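## Task

Pull open the small chest's middle drawer, place the coiled earphones inside, then push that drawer closed; at the end all drawers must be closed and the chest must remain standing upright in its original spot.

## Robot and tools

Robot: two arms, left_arm and right_arm, each with six joints and a parallel gripper. Now and then a loose object may get a brief outside nudge.

Frame: every reported hand position, velocity and target is in the scene frame. Its origin sits at table-top height, halfway between the two arm bases. +x points out over the table, +z points up, and left_arm is on the +y side. Left and right here do not match image sides. Reported hand positions and orientations may be off by a few centimetres, more at long reach.

Row layout: every command row is a single list of 14 numbers covering both arms, even when only one arm moves. The first 7 are for left_arm and the last 7 for right_arm. Within each arm the order is: wrist roll, shoulder, elbow, waist, wrist pitch, wrist yaw, then gripper opening. Trust this order and nothing else. The joint values are absolute target angles in radians, on the same scale as the Joint positions line. They are not offsets. Stated ranges: waist -2.618 to 3.054, shoulder 0.000 to 3.142, elbow 0.000 to 3.142, wrist pitch -1.571 to 1.571, wrist yaw -1.571 to 1.571, wrist roll -2.094 to 2.094. A joint's true end stop can differ from these by up to 0.059 rad. A target more than 0.059 rad beyond a range end, and farther out than the joint's current angle, gets the call rejected. A target past the real stop is clipped to it, and the result then says "joint sent to its limit". The opening is an absolute command from -1 (closed) to +1 (fully open). A 0 there is a real command, so repeat an arm's current value to leave that arm unchanged.

Tools:
- execute_actions(actions, cameras): actions is a list of actions. Each action is a table of up to 15 rows, one row per 1/30 s step. A short table keeps repeating its final row until the action's 15 steps are used. An empty list just returns the current state and images.
- move(target, speed, blend, opening_speed, blocking, cameras): target is one 14-number row or a list of up to 15 rows, all of them absolute. Every joint of both arms is interpolated together, so the hands travel on curves, and nothing is avoided along the way. speed is the top rate in rad/s for whichever joint has farthest to go: 0.01 to 12.57, default 0.5. You may give one value per target. blend (rad) rounds off intermediate corners. opening_speed (0.2 or more, in units per second on the -1..1 scale) ramps the fingers gradually. blocking=false returns after about 0.5 s while the move keeps going, and a new move takes over from the running one. The move: line reports done, off_target (at rest but more than 0.035 rad from target), moving, held or fault, plus limits=held if steps were withheld. Neither done nor off_target tells you whether the arm is touching anything.
- wait(seconds 0 to 10): lets time pass while each arm holds its last command.
- stop(): brakes a running move. Fast moves need more room to stop.
- zoom_image(camera, region [x0,y0,x1,y1] in pixels, at most 504x504, origin at top-left): gives a closer view of that camera's most recent image.
- finished_scene(scene): ends the current scene, given its number, and cannot be undone. Only call it once the drawer is shut with the earphones inside and the chest is upright.

Cameras: cam_high, cam_low, cam_left_wrist, cam_right_wrist, each 672x504. The cameras argument picks which ones to return: omitted or ["all"] gives all of them, [] gives none, and an unknown name makes the call invalid.

Reading results: Joint positions and Joint velocities list each arm in the joint order above, then the finger-pad gap in m (0.094 when fully open). "within noise" means that arm is still. Joint targets shows what the joints are currently being driven toward. Send those values again to hold a joint still. Tool commands shows the current gripper commands. grip_measured is the finger opening on the command scale. It can read slightly too wide when empty and a bit narrower than the part when squeezing. A "joint command not followed" line means the clearance check altered or blocked some targets. That check does not keep the two grippers apart. Joint torques follow the position order without the gripper, include gravity, carry an offset and noise, and joints 2 to 4 wrap at ±28 N m. Calls to execute_actions also report joint angles at some of the steps.

Motion limits: each step, a joint's target can lead its measured angle by at most 0.339 rad (waist, shoulder, elbow) or 2.2 rad (wrist joints). If a step would put the gripper more than 200 mm from where it is, that arm's targets are scaled back, so long reaches take several actions. Very small joint changes may not start at all. The end_effector_position is the point between the pads, about 1 cm behind the fingertips. Fingers point along the gripper's +z axis and close along its y axis.

Gripping: to grasp, command an opening a little below the object's width. The grip reaches full force about 0.05 below the reading at first contact (0.11 or more for small or round items). Close slowly with a low opening_speed on anything soft. To release, command an opening well above grip_measured.

Avoid: dropping the earphones or releasing them while they are moving, slamming the drawer, tipping or shifting the chest, fast or deep pushes into contact, and any contact between the two arms, including one gripper closing on the other's fingers. Anything that falls off the table, or is set down off it, fails the task. Keeping an arm stretched out, carrying a load or straining against an unreachable pose heats its motors. A MOTOR HOT line appears at 75 °C. An OVER-TEMPERATURE FAULT folds that arm away and disables it, and if heating continues the arm goes limp and drops.

Each tool is called after "Emit:" by a JSON object that holds its "name" and its "arguments", one argument or row to a line.

## Session

Emit:
{"name": "execute_actions", "arguments": {
  "actions": []
}}

Scene clock: 0.00 s.
left_arm: end_effector_position=(+0.2590, +0.2536, +0.1532) grip_measured=+1.000 end_effector_quat_wxyz=(+0.653, -0.214, +0.725, -0.041) | right_arm: end_effector_position=(+0.2103, -0.3071, +0.1505) grip_measured=+1.000 end_effector_quat_wxyz=(+0.490, +0.243, +0.835, +0.059)
Joint names: [wrist roll, shoulder, elbow, waist, wrist pitch, wrist yaw]
Joint positions: left_arm=[-0.575 0.711 0.091 -0.785 0.353 -0.993 0.094] | right_arm=[0.637 0.285 0.4 0.273 -0.697 0.371 0.094]
Joint velocities: within noise
Joint torques (N m): no reading
Motor temperatures (°C): left_arm=[23 29 31 23 28 25 27] | right_arm=[26 32 31 26 30 26 26]
Heat: left arm: 31 °C; right arm: 32 °C.
Joint targets: left_arm=[-0.573 0.707 0.104 -0.785 0.358 -0.998] | right_arm=[0.635 0.280 0.405 0.273 -0.706 0.376]
Tool commands: left_gripper/opening=+1.0 right_gripper/opening=+1.0

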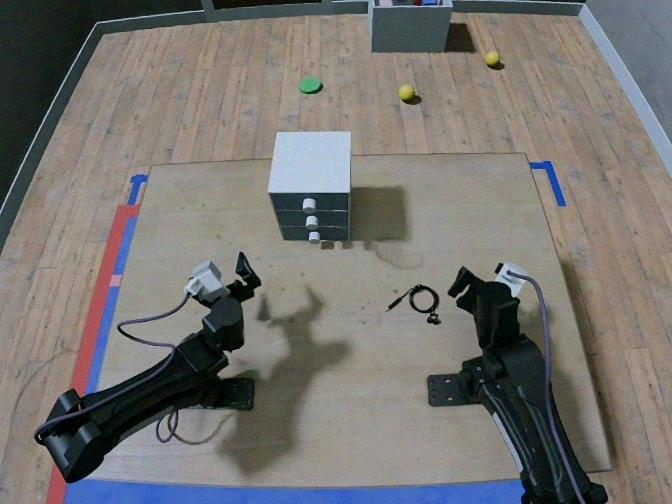

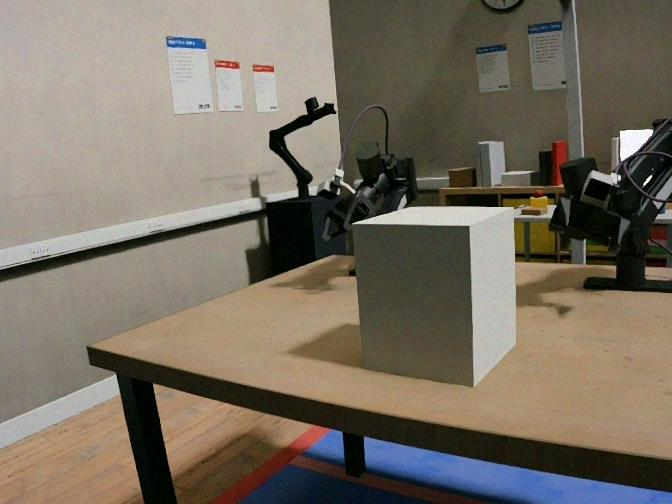

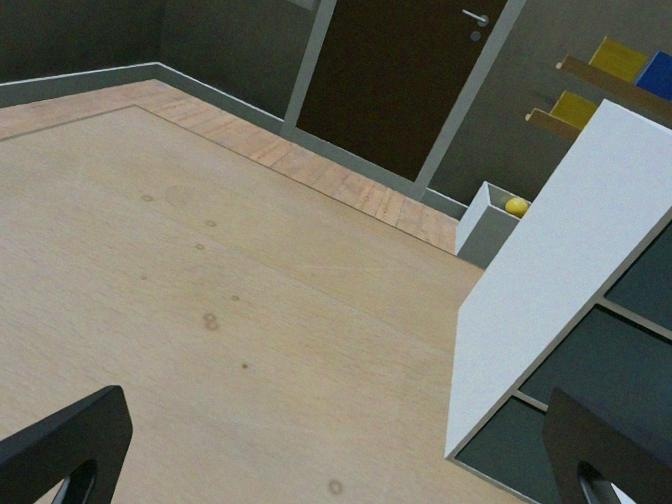

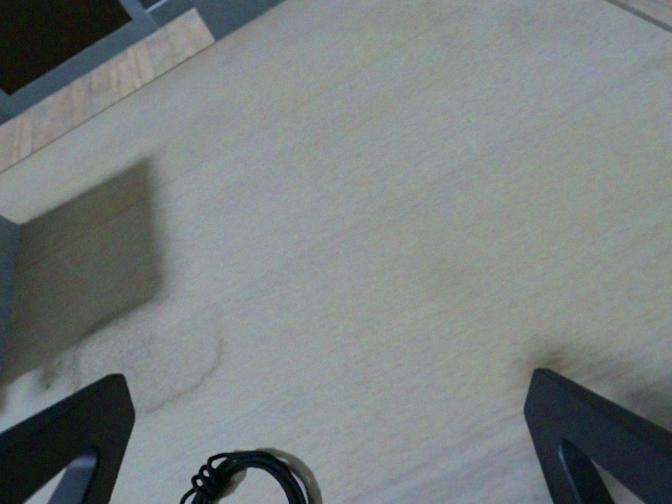

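Emit:
{"name": "move", "arguments": {
  "target": [0,1.782,0.498,-1.056,1.285,-1.056,1,0,1.426,1.38,0.19,-1.525,0,1],
  "speed": 0.8
}}

Scene clock: 82.63 s.
left_arm: end_effector_position=(+0.3124, +0.0673, +0.1527) grip_measured=+1.000 end_effector_quat_wxyz=(+0.701, +0.010, +0.713, +0.006) | right_arm: end_effector_position=(+0.2235, -0.2564, +0.1765) grip_measured=+1.000 end_effector_quat_wxyz=(+0.001, -0.095, +0.995, -0.006)
Joint names: [wrist roll, shoulder, elbow, waist, wrist pitch, wrist yaw]
Joint positions: left_arm=[-0.007 1.771 0.478 -1.05 1.259 -1.043 0.094] | right_arm=[0.008 1.418 1.358 0.198 -1.511 0.012 0.094]
Joint velocities: within noise
Joint torques (N m): left_arm=[0.08 -4.3 6.13 -0.58 2.15 -0.14] | right_arm=[-0.11 -4.33 9.07 -0.62 0.07 -0.06]
Motor temperatures (°C): left_arm=[23 28 32 22 32 25 27] | right_arm=[26 31 33 26 33 25 26]
Heat: left arm: 32 °C; right arm: 33 °C.
Joint targets: left_arm=[0.000 1.782 0.498 -1.056 1.285 -1.056] | right_arm=[0.000 1.426 1.380 0.190 -1.525 0.000]
move: done

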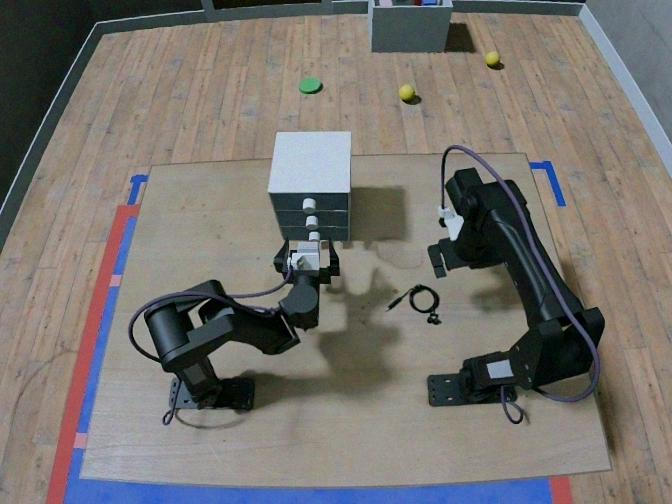

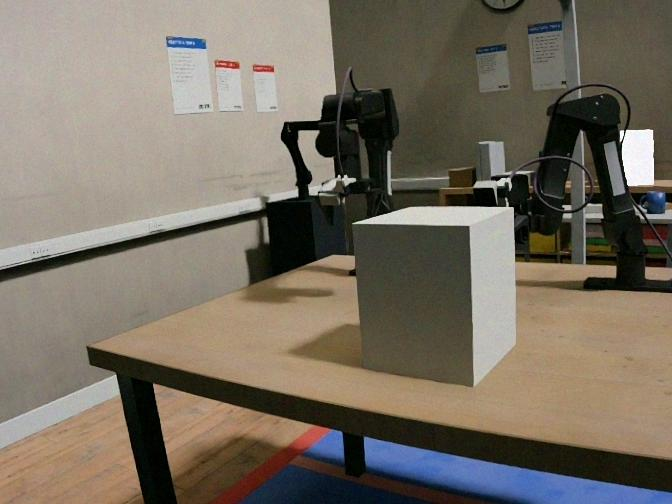

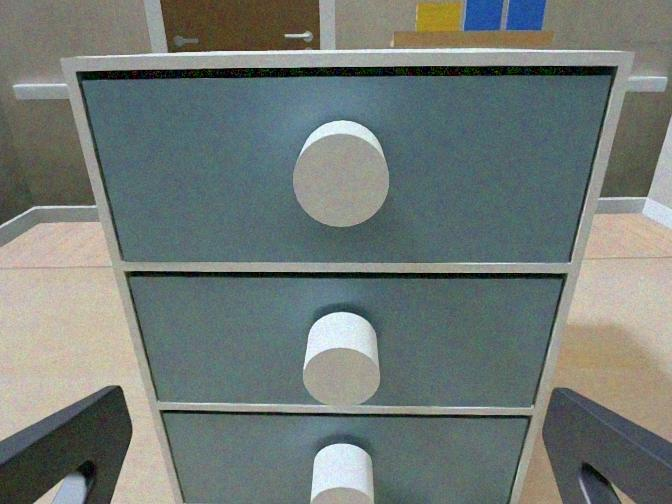

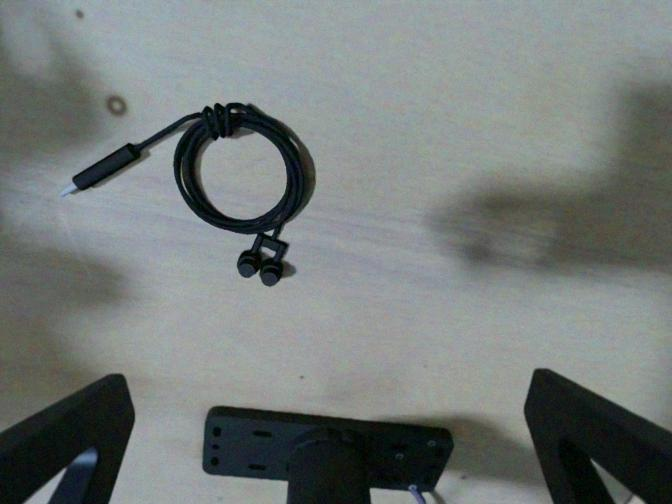

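Emit:
{"name": "move", "arguments": {
  "target": [0,2.084,0.566,-0.945,1.545,-0.945,1,0,1.545,1.285,0.39,-1.31,0,1],
  "speed": 0.6,
  "cameras": ["cam_high","cam_left_wrist","cam_right_wrist"]
}}

Scene clock: 156.17 s.
left_arm: end_effector_position=(+0.3468, +0.0651, +0.1014) grip_measured=+1.000 end_effector_quat_wxyz=(+0.698, +0.010, +0.716, +0.009) | right_arm: end_effector_position=(+0.2445, -0.2010, +0.1341) grip_measured=+1.000 end_effector_quat_wxyz=(+0.004, -0.189, +0.982, -0.003)
Joint names: [wrist roll, shoulder, elbow, waist, wrist pitch, wrist yaw]
Joint positions: left_arm=[-0.006 2.07 0.55 -0.951 1.478 -0.95 0.094] | right_arm=[0.006 1.534 1.294 0.386 -1.325 0.008 0.094]
Joint velocities: within noise
Joint torques (N m): left_arm=[0.06 -5.39 4.71 0.65 2.71 0.05] | right_arm=[-0.06 -5.11 6.23 0.53 0.39 -0.09]
Motor temperatures (°C): left_arm=[23 29 31 22 38 25 26] | right_arm=[26 31 32 26 29 25 26]
Heat: left arm: 38 °C; right arm: 32 °C.
Joint targets: left_arm=[0.000 2.084 0.566 -0.945 1.545 -0.945] | right_arm=[0.000 1.545 1.285 0.390 -1.310 0.000]
move: off_target (left_arm); left_arm: the wrist pitch is farthest, 0.067 rad from its target
Images, in order (width x height): cam_high 672x504, cam_left_wrist 672x504, cam_right_wrist 672x504.

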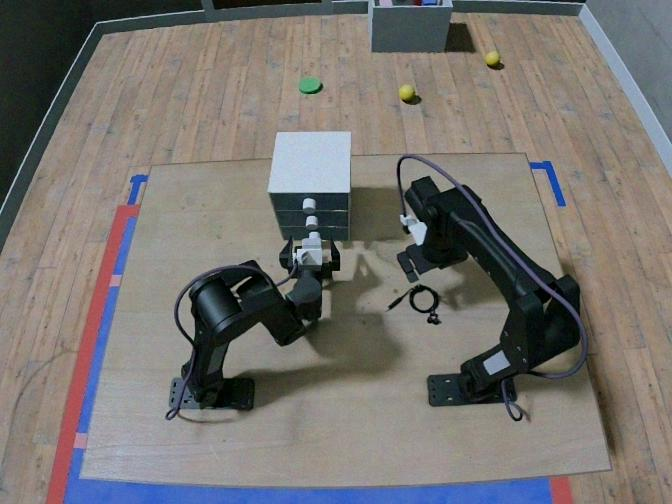

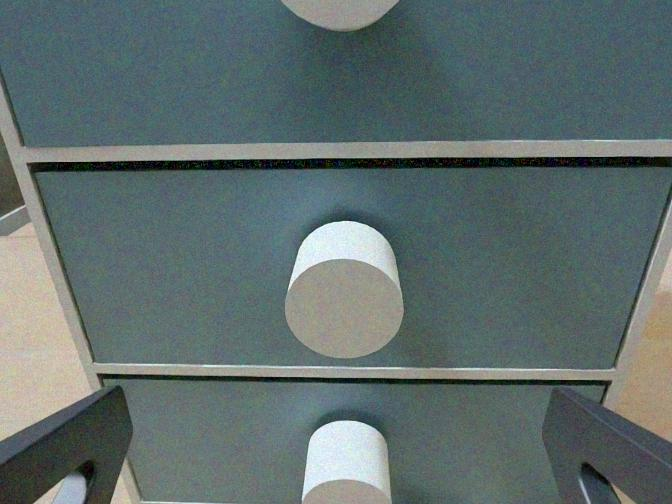

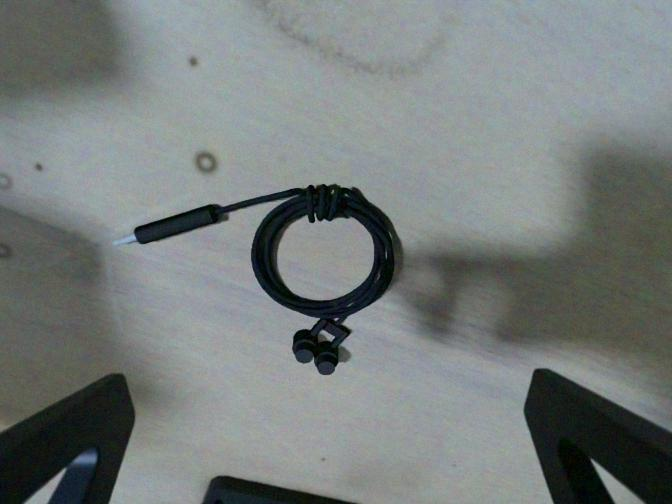

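Emit:
{"name": "move", "arguments": {
  "target": [
    [0,2.063,0.646,-0.85,1.46,-0.85,1,0,1.545,1.285,0.39,-1.31,0,1],
    [0,2.063,0.646,-0.85,1.46,-0.85,-0.55,0,1.545,1.285,0.39,-1.31,0,1]
  ],
  "speed": 0.4,
  "opening_speed": 1,
  "cameras": ["cam_high","cam_left_wrist"]
}}

Scene clock: 186.97 s.
left_arm: end_effector_position=(+0.3814, +0.0660, +0.1198) grip_measured=-0.416 end_effector_quat_wxyz=(+0.713, -0.004, +0.701, -0.013) | right_arm: end_effector_position=(+0.2448, -0.2009, +0.1341) grip_measured=+1.000 end_effector_quat_wxyz=(+0.004, -0.189, +0.982, -0.003)
Joint names: [wrist roll, shoulder, elbow, waist, wrist pitch, wrist yaw]
Joint positions: left_arm=[-0.006 2.07 0.63 -0.854 1.464 -0.842 0.027] | right_arm=[0.006 1.534 1.294 0.386 -1.323 0.008 0.094]
Joint velocities: within noise
Joint torques (N m): left_arm=[0.06 -7.32 5.15 0.47 1.9 -0.04] | right_arm=[-0.08 -5.34 6.43 0.5 0.35 -0.09]
Motor temperatures (°C): left_arm=[23 28 31 22 40 25 26] | right_arm=[26 31 31 26 28 25 26]
Heat: left arm: 40 °C; right arm: 31 °C.
Joint targets: left_arm=[0.000 2.063 0.646 -0.850 1.460 -0.850] | right_arm=[0.000 1.545 1.285 0.390 -1.310 0.000]
move: done
Images, in order (width x height): cam_high 672x504, cam_left_wrist 672x504.

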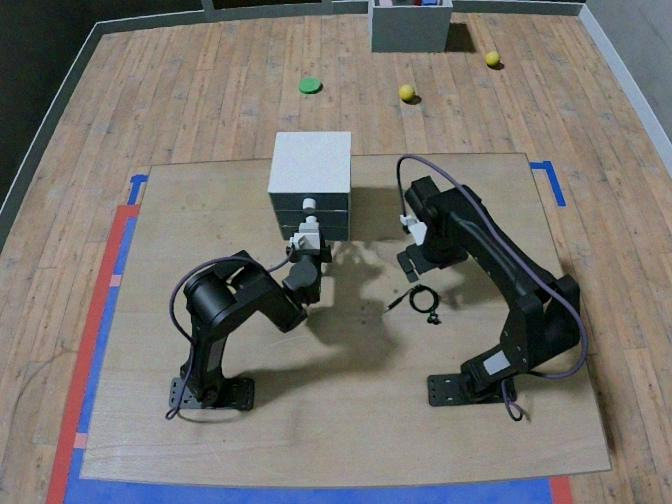

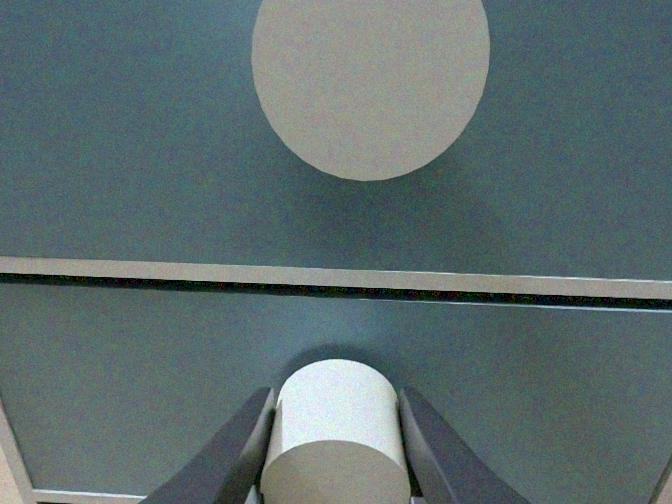

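Emit:
{"name": "move", "arguments": {
  "target": [
    [0,2.027,0.563,-0.934,1.495,-0.934,-0.55,0,1.545,1.285,0.39,-1.31,0,1],
    [0,1.997,0.49,-1.029,1.535,-1.029,-0.55,0,1.545,1.285,0.39,-1.31,0,1]
  ],
  "speed": 0.2,
  "blend": 0.02,
  "cameras": ["cam_high","cam_left_wrist","cam_low"]
}}

Scene clock: 198.40 s.
left_arm: end_effector_position=(+0.3267, +0.0626, +0.1173) grip_measured=-0.416 end_effector_quat_wxyz=(+0.705, -0.004, +0.709, -0.001) | right_arm: end_effector_position=(+0.2448, -0.2009, +0.1341) grip_measured=+1.000 end_effector_quat_wxyz=(+0.004, -0.189, +0.982, -0.003)
Joint names: [wrist roll, shoulder, elbow, waist, wrist pitch, wrist yaw]
Joint positions: left_arm=[-0.017 2.002 0.513 -1.016 1.478 -1.019 0.027] | right_arm=[0.006 1.534 1.294 0.386 -1.323 0.008 0.094]
Joint velocities: within noise
Joint torques (N m): left_arm=[0.16 -6.38 1.58 -1.21 2.53 -0.07] | right_arm=[-0.13 -5.14 6.43 0.21 0.34 -0.06]
Motor temperatures (°C): left_arm=[23 29 31 22 39 25 27] | right_arm=[26 31 31 26 28 25 26]
Heat: left arm: 39 °C; right arm: 31 °C.
Joint targets: left_arm=[0.000 1.997 0.490 -1.029 1.535 -1.029] | right_arm=[0.000 1.545 1.285 0.390 -1.310 0.000]
move: off_target (left_arm); left_arm: the wrist pitch is farthest, 0.057 rad from its target
Images, in order (width x height): cam_high 672x504, cam_low 672x504, cam_left_wrist 672x504.

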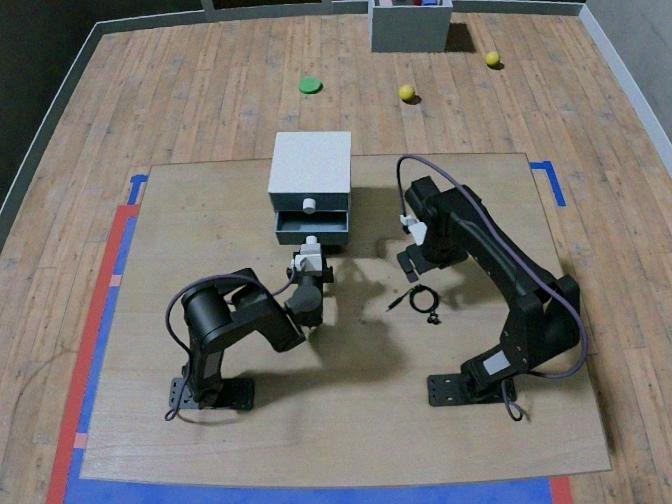

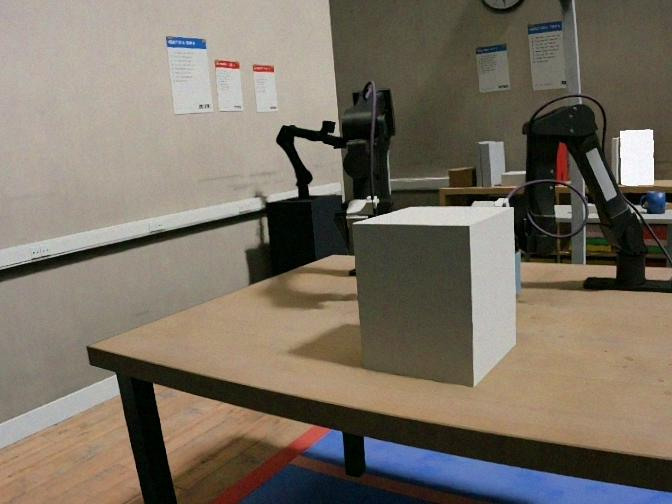

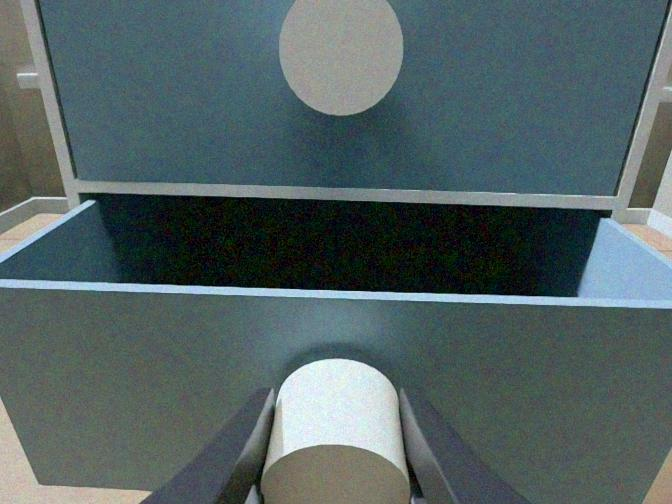

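Emit:
{"name": "move", "arguments": {
  "target": [
    [0,1.973,0.43,-1.137,1.56,-1.137,-0.55,0,1.545,1.285,0.39,-1.31,0,1],
    [0,1.959,0.39,-1.236,1.571,-1.236,-0.55,0,1.545,1.285,0.39,-1.31,0,1]
  ],
  "speed": 0.2,
  "blend": 0.02,
  "cameras": ["cam_high","cam_left_wrist","cam_low"]
}}

Scene clock: 204.37 s.
left_arm: end_effector_position=(+0.2692, +0.0624, +0.1127) grip_measured=-0.416 end_effector_quat_wxyz=(+0.700, -0.001, +0.714, +0.011) | right_arm: end_effector_position=(+0.2448, -0.2009, +0.1341) grip_measured=+1.000 end_effector_quat_wxyz=(+0.004, -0.189, +0.982, -0.003)
Joint names: [wrist roll, shoulder, elbow, waist, wrist pitch, wrist yaw]
Joint positions: left_arm=[-0.042 1.956 0.418 -1.213 1.479 -1.23 0.027] | right_arm=[0.006 1.534 1.294 0.386 -1.323 0.008 0.094]
Joint velocities: within noise
Joint torques (N m): left_arm=[0.44 -5.16 0.83 -2.24 2.76 -0.05] | right_arm=[-0.06 -5.33 6.27 0.36 0.36 -0.03]
Motor temperatures (°C): left_arm=[23 29 31 22 40 25 27] | right_arm=[26 31 31 26 28 25 26]
Heat: left arm: 40 °C; right arm: 31 °C.
Joint targets: left_arm=[0.000 1.959 0.390 -1.236 1.567 -1.236] | right_arm=[0.000 1.545 1.285 0.390 -1.310 0.000]
joint sent to its limit (left arm) — the wrist pitch, upper limit.
move: off_target (left_arm); left_arm: the wrist pitch is farthest, 0.092 rad from its target
Images, in order (width x height): cam_high 672x504, cam_low 672x504, cam_left_wrist 672x504.

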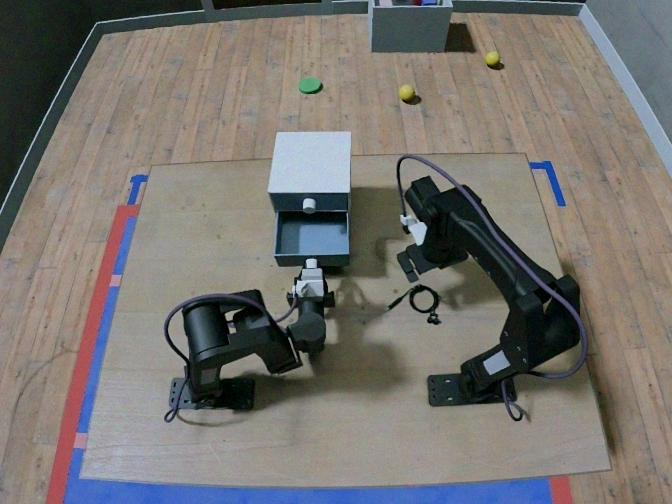

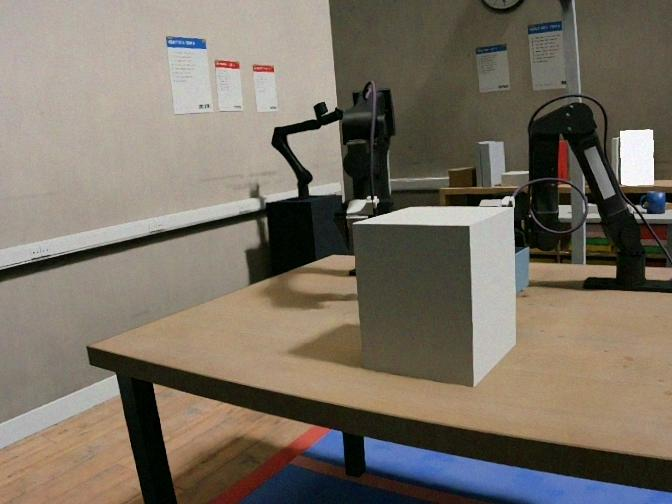

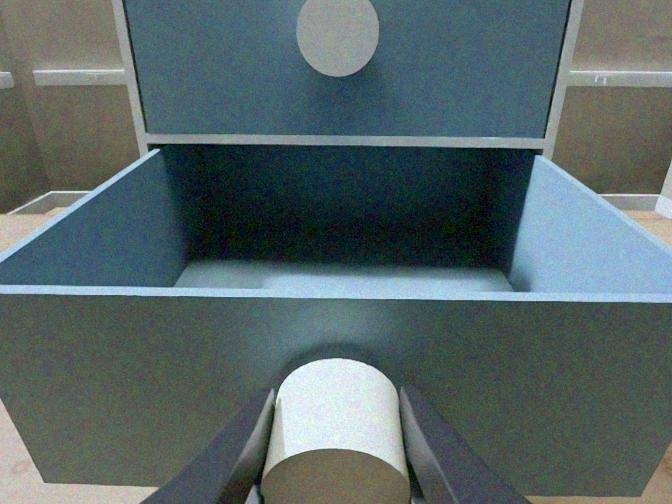

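Emit:
{"name": "move", "arguments": {
  "target": [0,1.959,0.39,-1.236,1.5,-1.236,-0.55,-0.66,1.469,0.938,0.51,-1.04,0,-0.15],
  "speed": 0.5,
  "cameras": ["cam_high","cam_right_wrist"]
}}

Scene clock: 233.60 s.
left_arm: end_effector_position=(+0.2692, +0.0625, +0.1125) grip_measured=-0.416 end_effector_quat_wxyz=(+0.700, -0.001, +0.714, +0.012) | right_arm: end_effector_position=(+0.2042, -0.1882, +0.0570) grip_measured=-0.148 end_effector_quat_wxyz=(-0.016, -0.545, +0.838, -0.003)
Joint names: [wrist roll, shoulder, elbow, waist, wrist pitch, wrist yaw]
Joint positions: left_arm=[-0.042 1.956 0.418 -1.213 1.478 -1.231 0.027] | right_arm=[-0.651 1.497 0.948 0.503 -1.054 0.008 0.04]
Joint velocities: within noise
Joint torques (N m): left_arm=[0.45 -5.15 0.8 -2.24 1.99 -0.06] | right_arm=[-0.06 -7.72 5.76 0.75 0.31 -0.07]
Motor temperatures (°C): left_arm=[23 29 30 22 42 24 28] | right_arm=[26 31 31 26 28 25 26]
Heat: left arm: 42 °C; right arm: 31 °C.
Joint targets: left_arm=[0.000 1.959 0.390 -1.236 1.500 -1.236] | right_arm=[-0.660 1.469 0.938 0.510 -1.040 0.000]
move: off_target (left_arm); left_arm: the wrist roll is farthest, 0.042 rad from its target
Images, in order (width x height): cam_high 672x504, cam_right_wrist 672x504.

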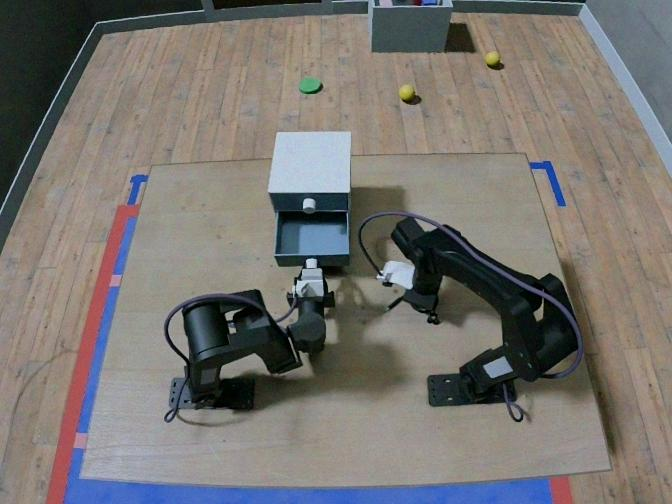

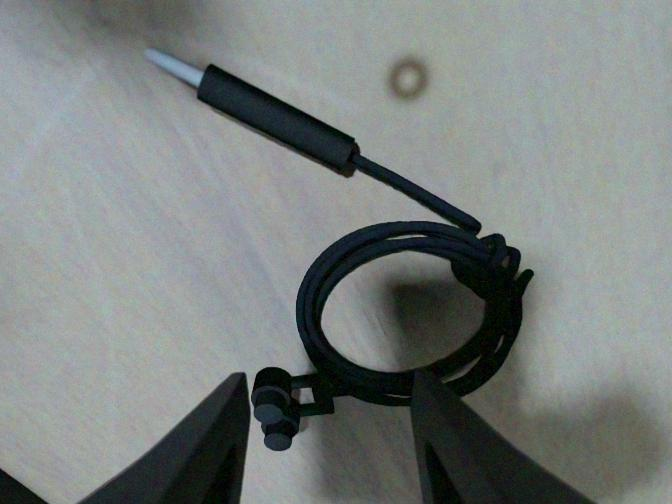

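Emit:
{"name": "move", "arguments": {
  "target": [0,1.959,0.39,-1.236,1.5,-1.236,-0.55,-0.635,1.50,0.816,0.535,-0.886,0,-0.15],
  "speed": 0.2,
  "cameras": ["cam_right_wrist"]
}}

Scene clock: 248.20 s.
left_arm: end_effector_position=(+0.2692, +0.0625, +0.1125) grip_measured=-0.416 end_effector_quat_wxyz=(+0.700, -0.001, +0.714, +0.012) | right_arm: end_effector_position=(+0.1986, -0.1849, +0.0282) grip_measured=-0.148 end_effector_quat_wxyz=(+0.000, -0.552, +0.834, -0.004)
Joint names: [wrist roll, shoulder, elbow, waist, wrist pitch, wrist yaw]
Joint positions: left_arm=[-0.042 1.956 0.418 -1.213 1.478 -1.231 0.027] | right_arm=[-0.642 1.497 0.826 0.527 -0.9 0.008 0.04]
Joint velocities: within noise
Joint torques (N m): left_arm=[0.45 -5.15 0.81 -2.24 1.98 -0.05] | right_arm=[0.07 -4.96 5.31 0.75 0.31 -0.09]
Motor temperatures (°C): left_arm=[23 29 30 22 40 24 28] | right_arm=[26 32 31 26 28 25 26]
Heat: left arm: 40 °C; right arm: 32 °C.
Joint targets: left_arm=[0.000 1.959 0.390 -1.236 1.500 -1.236] | right_arm=[-0.635 1.500 0.816 0.535 -0.886 0.000]
move: off_target (left_arm); left_arm: the wrist roll is farthest, 0.042 rad from its target
Images, in order (width x height): cam_right_wrist 672x504.

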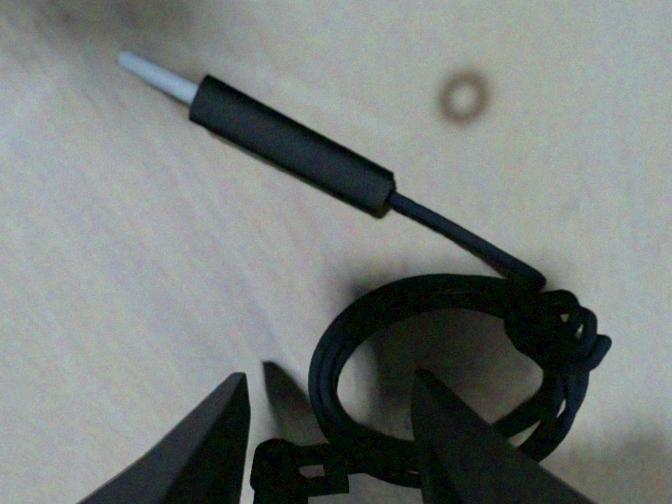

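Emit:
{"name": "move", "arguments": {
  "target": [0,1.959,0.39,-1.236,1.5,-1.236,-0.55,-0.61,1.559,0.809,0.562,-0.82,0,-0.15],
  "speed": 0.1,
  "cameras": ["cam_right_wrist"]
}}

Scene clock: 260.60 s.
left_arm: end_effector_position=(+0.2692, +0.0625, +0.1125) grip_measured=-0.416 end_effector_quat_wxyz=(+0.700, -0.001, +0.714, +0.012) | right_arm: end_effector_position=(+0.2034, -0.1746, +0.0169) grip_measured=-0.148 end_effector_quat_wxyz=(+0.006, -0.553, +0.833, -0.004)
Joint names: [wrist roll, shoulder, elbow, waist, wrist pitch, wrist yaw]
Joint positions: left_arm=[-0.042 1.956 0.418 -1.213 1.478 -1.231 0.027] | right_arm=[-0.618 1.543 0.819 0.554 -0.835 0.008 0.04]
Joint velocities: within noise
Joint torques (N m): left_arm=[0.45 -5.15 0.8 -2.25 1.98 -0.05] | right_arm=[0.1 -4.45 5.37 0.79 0.36 -0.06]
Motor temperatures (°C): left_arm=[23 29 30 22 39 24 28] | right_arm=[26 32 30 26 27 25 26]
Heat: left arm: 39 °C; right arm: 32 °C.
Joint targets: left_arm=[0.000 1.959 0.390 -1.236 1.500 -1.236] | right_arm=[-0.610 1.559 0.809 0.562 -0.820 0.000]
move: off_target (left_arm); left_arm: the wrist roll is farthest, 0.042 rad from its target
Images, in order (width x height): cam_right_wrist 672x504.

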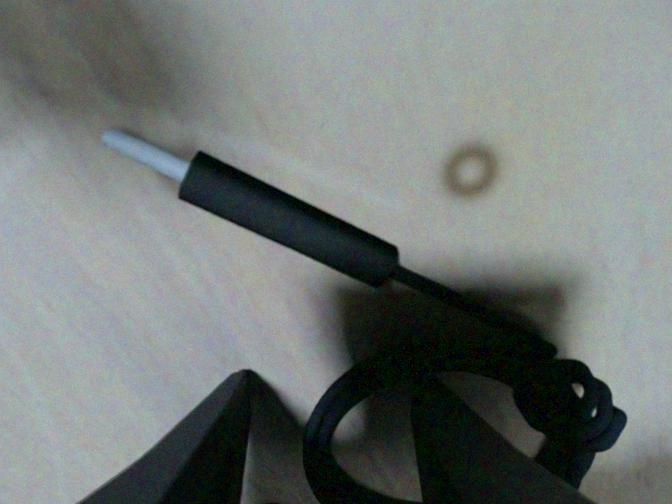

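Emit:
{"name": "move", "arguments": {
  "target": [0,1.959,0.39,-1.236,1.5,-1.236,-0.55,-0.623,1.553,0.779,0.549,-0.796,0,-0.15],
  "speed": 0.1,
  "cameras": ["cam_right_wrist"]
}}

Scene clock: 268.67 s.
left_arm: end_effector_position=(+0.2692, +0.0625, +0.1125) grip_measured=-0.416 end_effector_quat_wxyz=(+0.700, -0.001, +0.714, +0.012) | right_arm: end_effector_position=(+0.2017, -0.1756, +0.0141) grip_measured=-0.148 end_effector_quat_wxyz=(+0.005, -0.553, +0.833, -0.004)
Joint names: [wrist roll, shoulder, elbow, waist, wrist pitch, wrist yaw]
Joint positions: left_arm=[-0.042 1.956 0.418 -1.213 1.478 -1.231 0.027] | right_arm=[-0.617 1.543 0.807 0.554 -0.824 0.008 0.04]
Joint velocities: within noise
Joint torques (N m): left_arm=[0.45 -5.16 0.81 -2.25 1.98 -0.06] | right_arm=[-0.07 -4.59 3.85 -0.39 0.49 -0.07]
Motor temperatures (°C): left_arm=[23 29 30 22 39 24 28] | right_arm=[26 31 30 26 27 25 26]
Heat: left arm: 39 °C; right arm: 31 °C.
Joint targets: left_arm=[0.000 1.959 0.390 -1.236 1.500 -1.236] | right_arm=[-0.623 1.553 0.779 0.549 -0.796 0.000]
move: off_target (left_arm); left_arm: the wrist roll is farthest, 0.042 rad from its target
Images, in order (width x height): cam_right_wrist 672x504.

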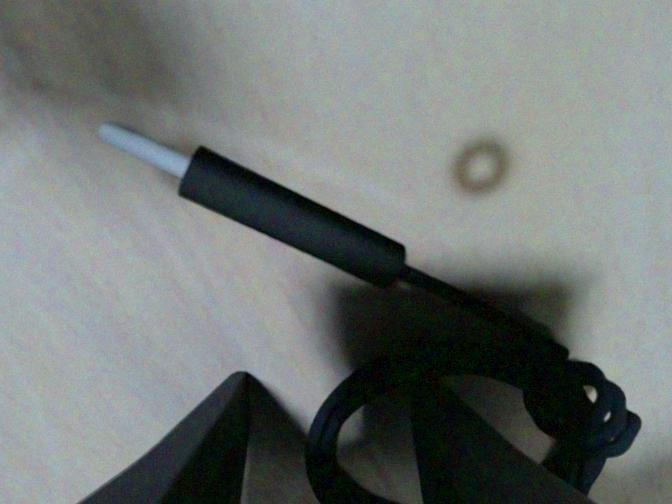

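Emit:
{"name": "move", "arguments": {
  "target": [
    [0,1.959,0.39,-1.236,1.5,-1.236,-0.55,-0.633,1.52,0.825,0.537,-0.87,0,-0.15],
    [0,1.959,0.39,-1.236,1.5,-1.236,-0.55,-0.633,1.541,0.790,0.537,-0.816,0,-0.15]
  ],
  "speed": 0.1,
  "cameras": ["cam_right_wrist"]
}}

Scene clock: 278.13 s.
left_arm: end_effector_position=(+0.2692, +0.0625, +0.1125) grip_measured=-0.416 end_effector_quat_wxyz=(+0.700, -0.001, +0.714, +0.012) | right_arm: end_effector_position=(+0.1996, -0.1794, +0.0142) grip_measured=-0.148 end_effector_quat_wxyz=(-0.002, -0.552, +0.834, -0.003)
Joint names: [wrist roll, shoulder, elbow, waist, wrist pitch, wrist yaw]
Joint positions: left_arm=[-0.042 1.956 0.418 -1.213 1.478 -1.231 0.027] | right_arm=[-0.625 1.542 0.807 0.545 -0.839 0.007 0.04]
Joint velocities: within noise
Joint torques (N m): left_arm=[0.45 -5.16 0.8 -2.25 1.99 -0.06] | right_arm=[-0.07 -5.55 4.66 -0.53 0.41 -0.01]
Motor temperatures (°C): left_arm=[23 29 30 22 39 24 28] | right_arm=[26 31 30 26 27 25 26]
Heat: left arm: 39 °C; right arm: 31 °C.
Joint targets: left_arm=[0.000 1.959 0.390 -1.236 1.500 -1.236] | right_arm=[-0.633 1.541 0.790 0.537 -0.816 0.000]
move: off_target (left_arm); left_arm: the wrist roll is farthest, 0.042 rad from its target
Images, in order (width x height): cam_right_wrist 672x504.

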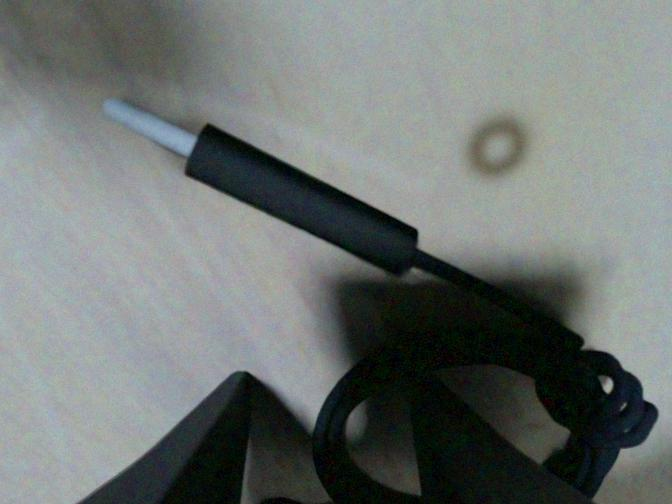

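Emit:
{"name": "move", "arguments": {
  "target": [0,1.959,0.39,-1.236,1.5,-1.236,-0.55,-0.633,1.541,0.79,0.537,-0.816,0,-0.95],
  "opening_speed": 0.5,
  "cameras": ["cam_right_wrist"]
}}

Scene clock: 283.37 s.
left_arm: end_effector_position=(+0.2692, +0.0625, +0.1125) grip_measured=-0.416 end_effector_quat_wxyz=(+0.700, -0.001, +0.714, +0.012) | right_arm: end_effector_position=(+0.2006, -0.1789, +0.0142) grip_measured=-0.911 end_effector_quat_wxyz=(+0.000, -0.552, +0.834, -0.004)
Joint names: [wrist roll, shoulder, elbow, waist, wrist pitch, wrist yaw]
Joint positions: left_arm=[-0.042 1.956 0.418 -1.213 1.478 -1.231 0.027] | right_arm=[-0.626 1.542 0.807 0.545 -0.835 0.008 0.004]
Joint velocities: within noise
Joint torques (N m): left_arm=[0.45 -5.16 0.81 -2.24 1.98 -0.06] | right_arm=[-0.09 -5.61 4.89 -0.61 0.36 -0.01]
Motor temperatures (°C): left_arm=[23 29 30 22 38 24 28] | right_arm=[26 31 30 26 27 25 26]
Heat: left arm: 38 °C; right arm: 31 °C.
Joint targets: left_arm=[0.000 1.959 0.390 -1.236 1.500 -1.236] | right_arm=[-0.633 1.541 0.790 0.537 -0.816 0.000]
move: off_target (left_arm); left_arm: the wrist roll is farthest, 0.042 rad from its target
Images, in order (width x height): cam_right_wrist 672x504.

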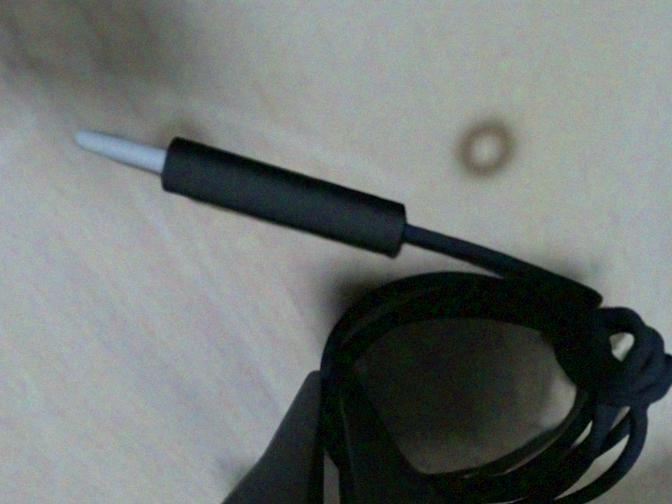

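Emit:
{"name": "move", "arguments": {
  "target": [
    [0,1.959,0.39,-1.236,1.5,-1.236,-0.55,-0.633,1.541,0.79,0.537,-0.816,0,-1],
    [0,1.959,0.39,-1.236,1.5,-1.236,-0.55,-0.633,1.427,1.15,0.537,-1.295,0,-1]
  ],
  "speed": 0.3,
  "cameras": ["cam_high","cam_right_wrist","cam_low"]
}}

Scene clock: 313.97 s.
left_arm: end_effector_position=(+0.2692, +0.0625, +0.1125) grip_measured=-0.416 end_effector_quat_wxyz=(+0.700, -0.001, +0.714, +0.012) | right_arm: end_effector_position=(+0.1989, -0.1799, +0.1129) grip_measured=-0.941 end_effector_quat_wxyz=(-0.014, -0.552, +0.833, -0.003)
Joint names: [wrist roll, shoulder, elbow, waist, wrist pitch, wrist yaw]
Joint positions: left_arm=[-0.042 1.956 0.418 -1.213 1.478 -1.231 0.027] | right_arm=[-0.626 1.448 1.131 0.545 -1.281 0.008 0.003]
Joint velocities: within noise
Joint torques (N m): left_arm=[0.45 -5.15 0.81 -2.25 1.98 -0.06] | right_arm=[-0.02 -7.13 8.83 -0.68 0.07 -0.05]
Motor temperatures (°C): left_arm=[23 29 30 22 38 24 29] | right_arm=[26 32 30 26 27 25 27]
Heat: left arm: 38 °C; right arm: 32 °C.
Joint targets: left_arm=[0.000 1.959 0.390 -1.236 1.500 -1.236] | right_arm=[-0.633 1.427 1.150 0.537 -1.295 0.000]
move: off_target (left_arm); left_arm: the wrist roll is farthest, 0.042 rad from its target
Images, in order (width x height): cam_high 672x504, cam_low 672x504, cam_right_wrist 672x504.

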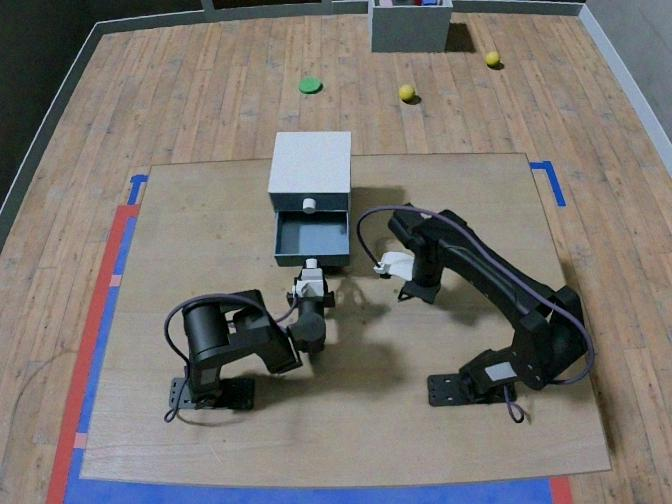

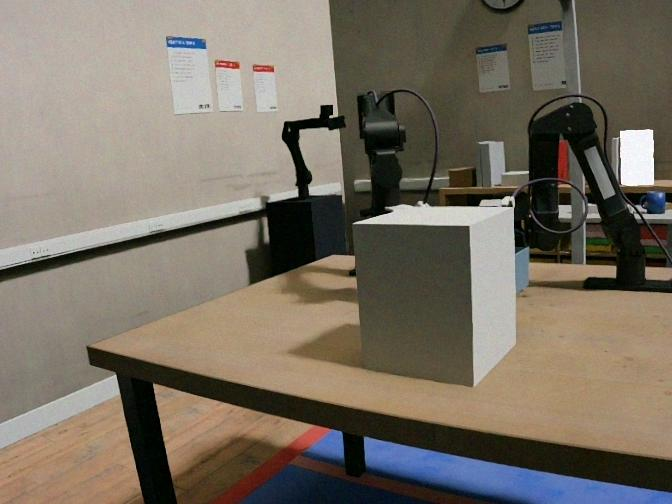

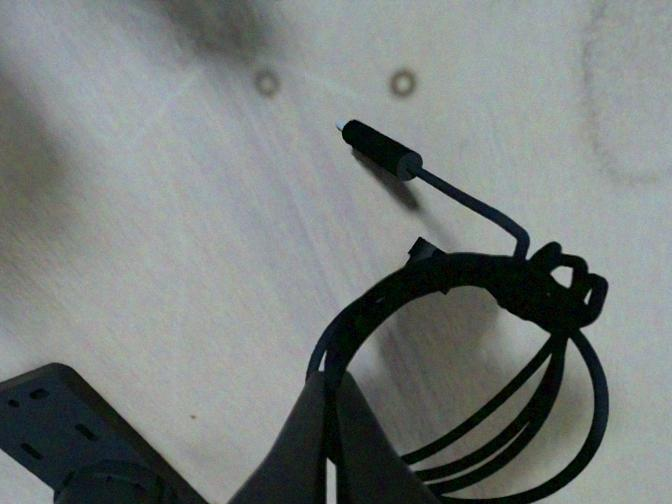

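Emit:
{"name": "move", "arguments": {
  "target": [
    [0,1.959,0.39,-1.236,1.5,-1.236,-0.55,-0.43,1.325,1.477,0.71,-1.15,0,-1],
    [0,1.959,0.39,-1.236,1.5,-1.236,-0.55,-0.28,1.93,2.142,0.81,-1.21,0,-1]
  ],
  "speed": 0.4,
  "blend": 0.03
}}

Scene clock: 325.40 s.
left_arm: end_effector_position=(+0.2692, +0.0625, +0.1125) grip_measured=-0.416 end_effector_quat_wxyz=(+0.700, -0.001, +0.714, +0.012) | right_arm: end_effector_position=(+0.3281, +0.0392, +0.2705) grip_measured=-0.941 end_effector_quat_wxyz=(+0.280, -0.496, +0.819, +0.070)
Joint names: [wrist roll, shoulder, elbow, waist, wrist pitch, wrist yaw]
Joint positions: left_arm=[-0.042 1.956 0.418 -1.213 1.478 -1.231 0.027] | right_arm=[-0.289 1.909 2.119 0.803 -1.195 0.008 0.003]
Joint velocities: within noise
Joint torques (N m): left_arm=[0.45 -5.16 0.81 -2.25 1.98 -0.05] | right_arm=[-0.01 -8.21 9.69 0.62 0.9 -0.06]
Motor temperatures (°C): left_arm=[23 29 29 22 38 24 29] | right_arm=[26 31 31 26 27 25 28]
Heat: left arm: 38 °C; right arm: 31 °C.
Joint targets: left_arm=[0.000 1.959 0.390 -1.236 1.500 -1.236] | right_arm=[-0.280 1.930 2.142 0.810 -1.210 0.000]
move: off_target (left_arm); left_arm: the wrist roll is farthest, 0.042 rad from its target

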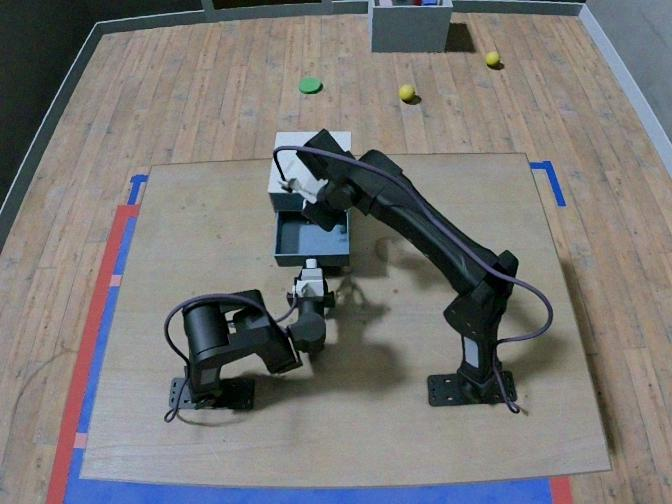

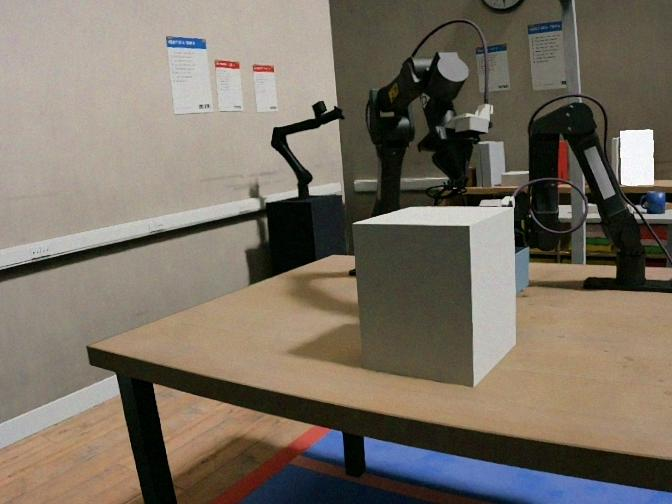

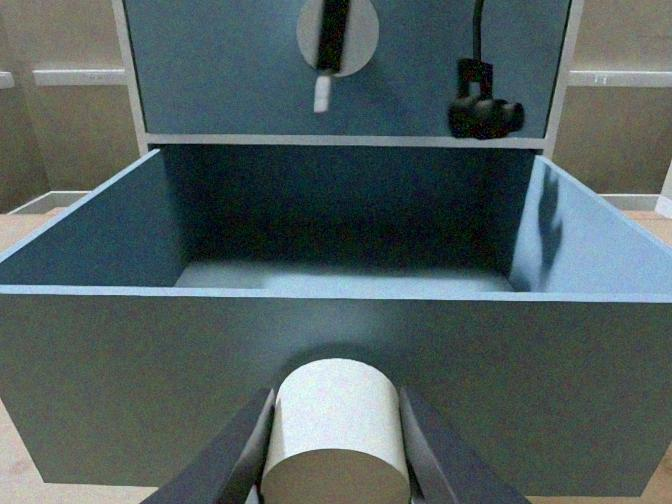

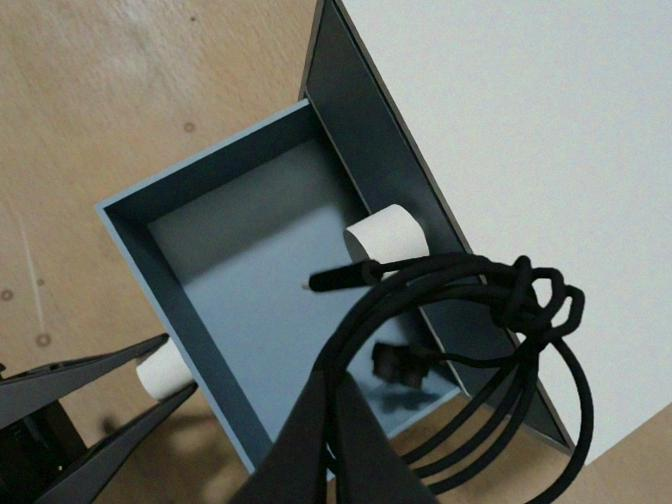

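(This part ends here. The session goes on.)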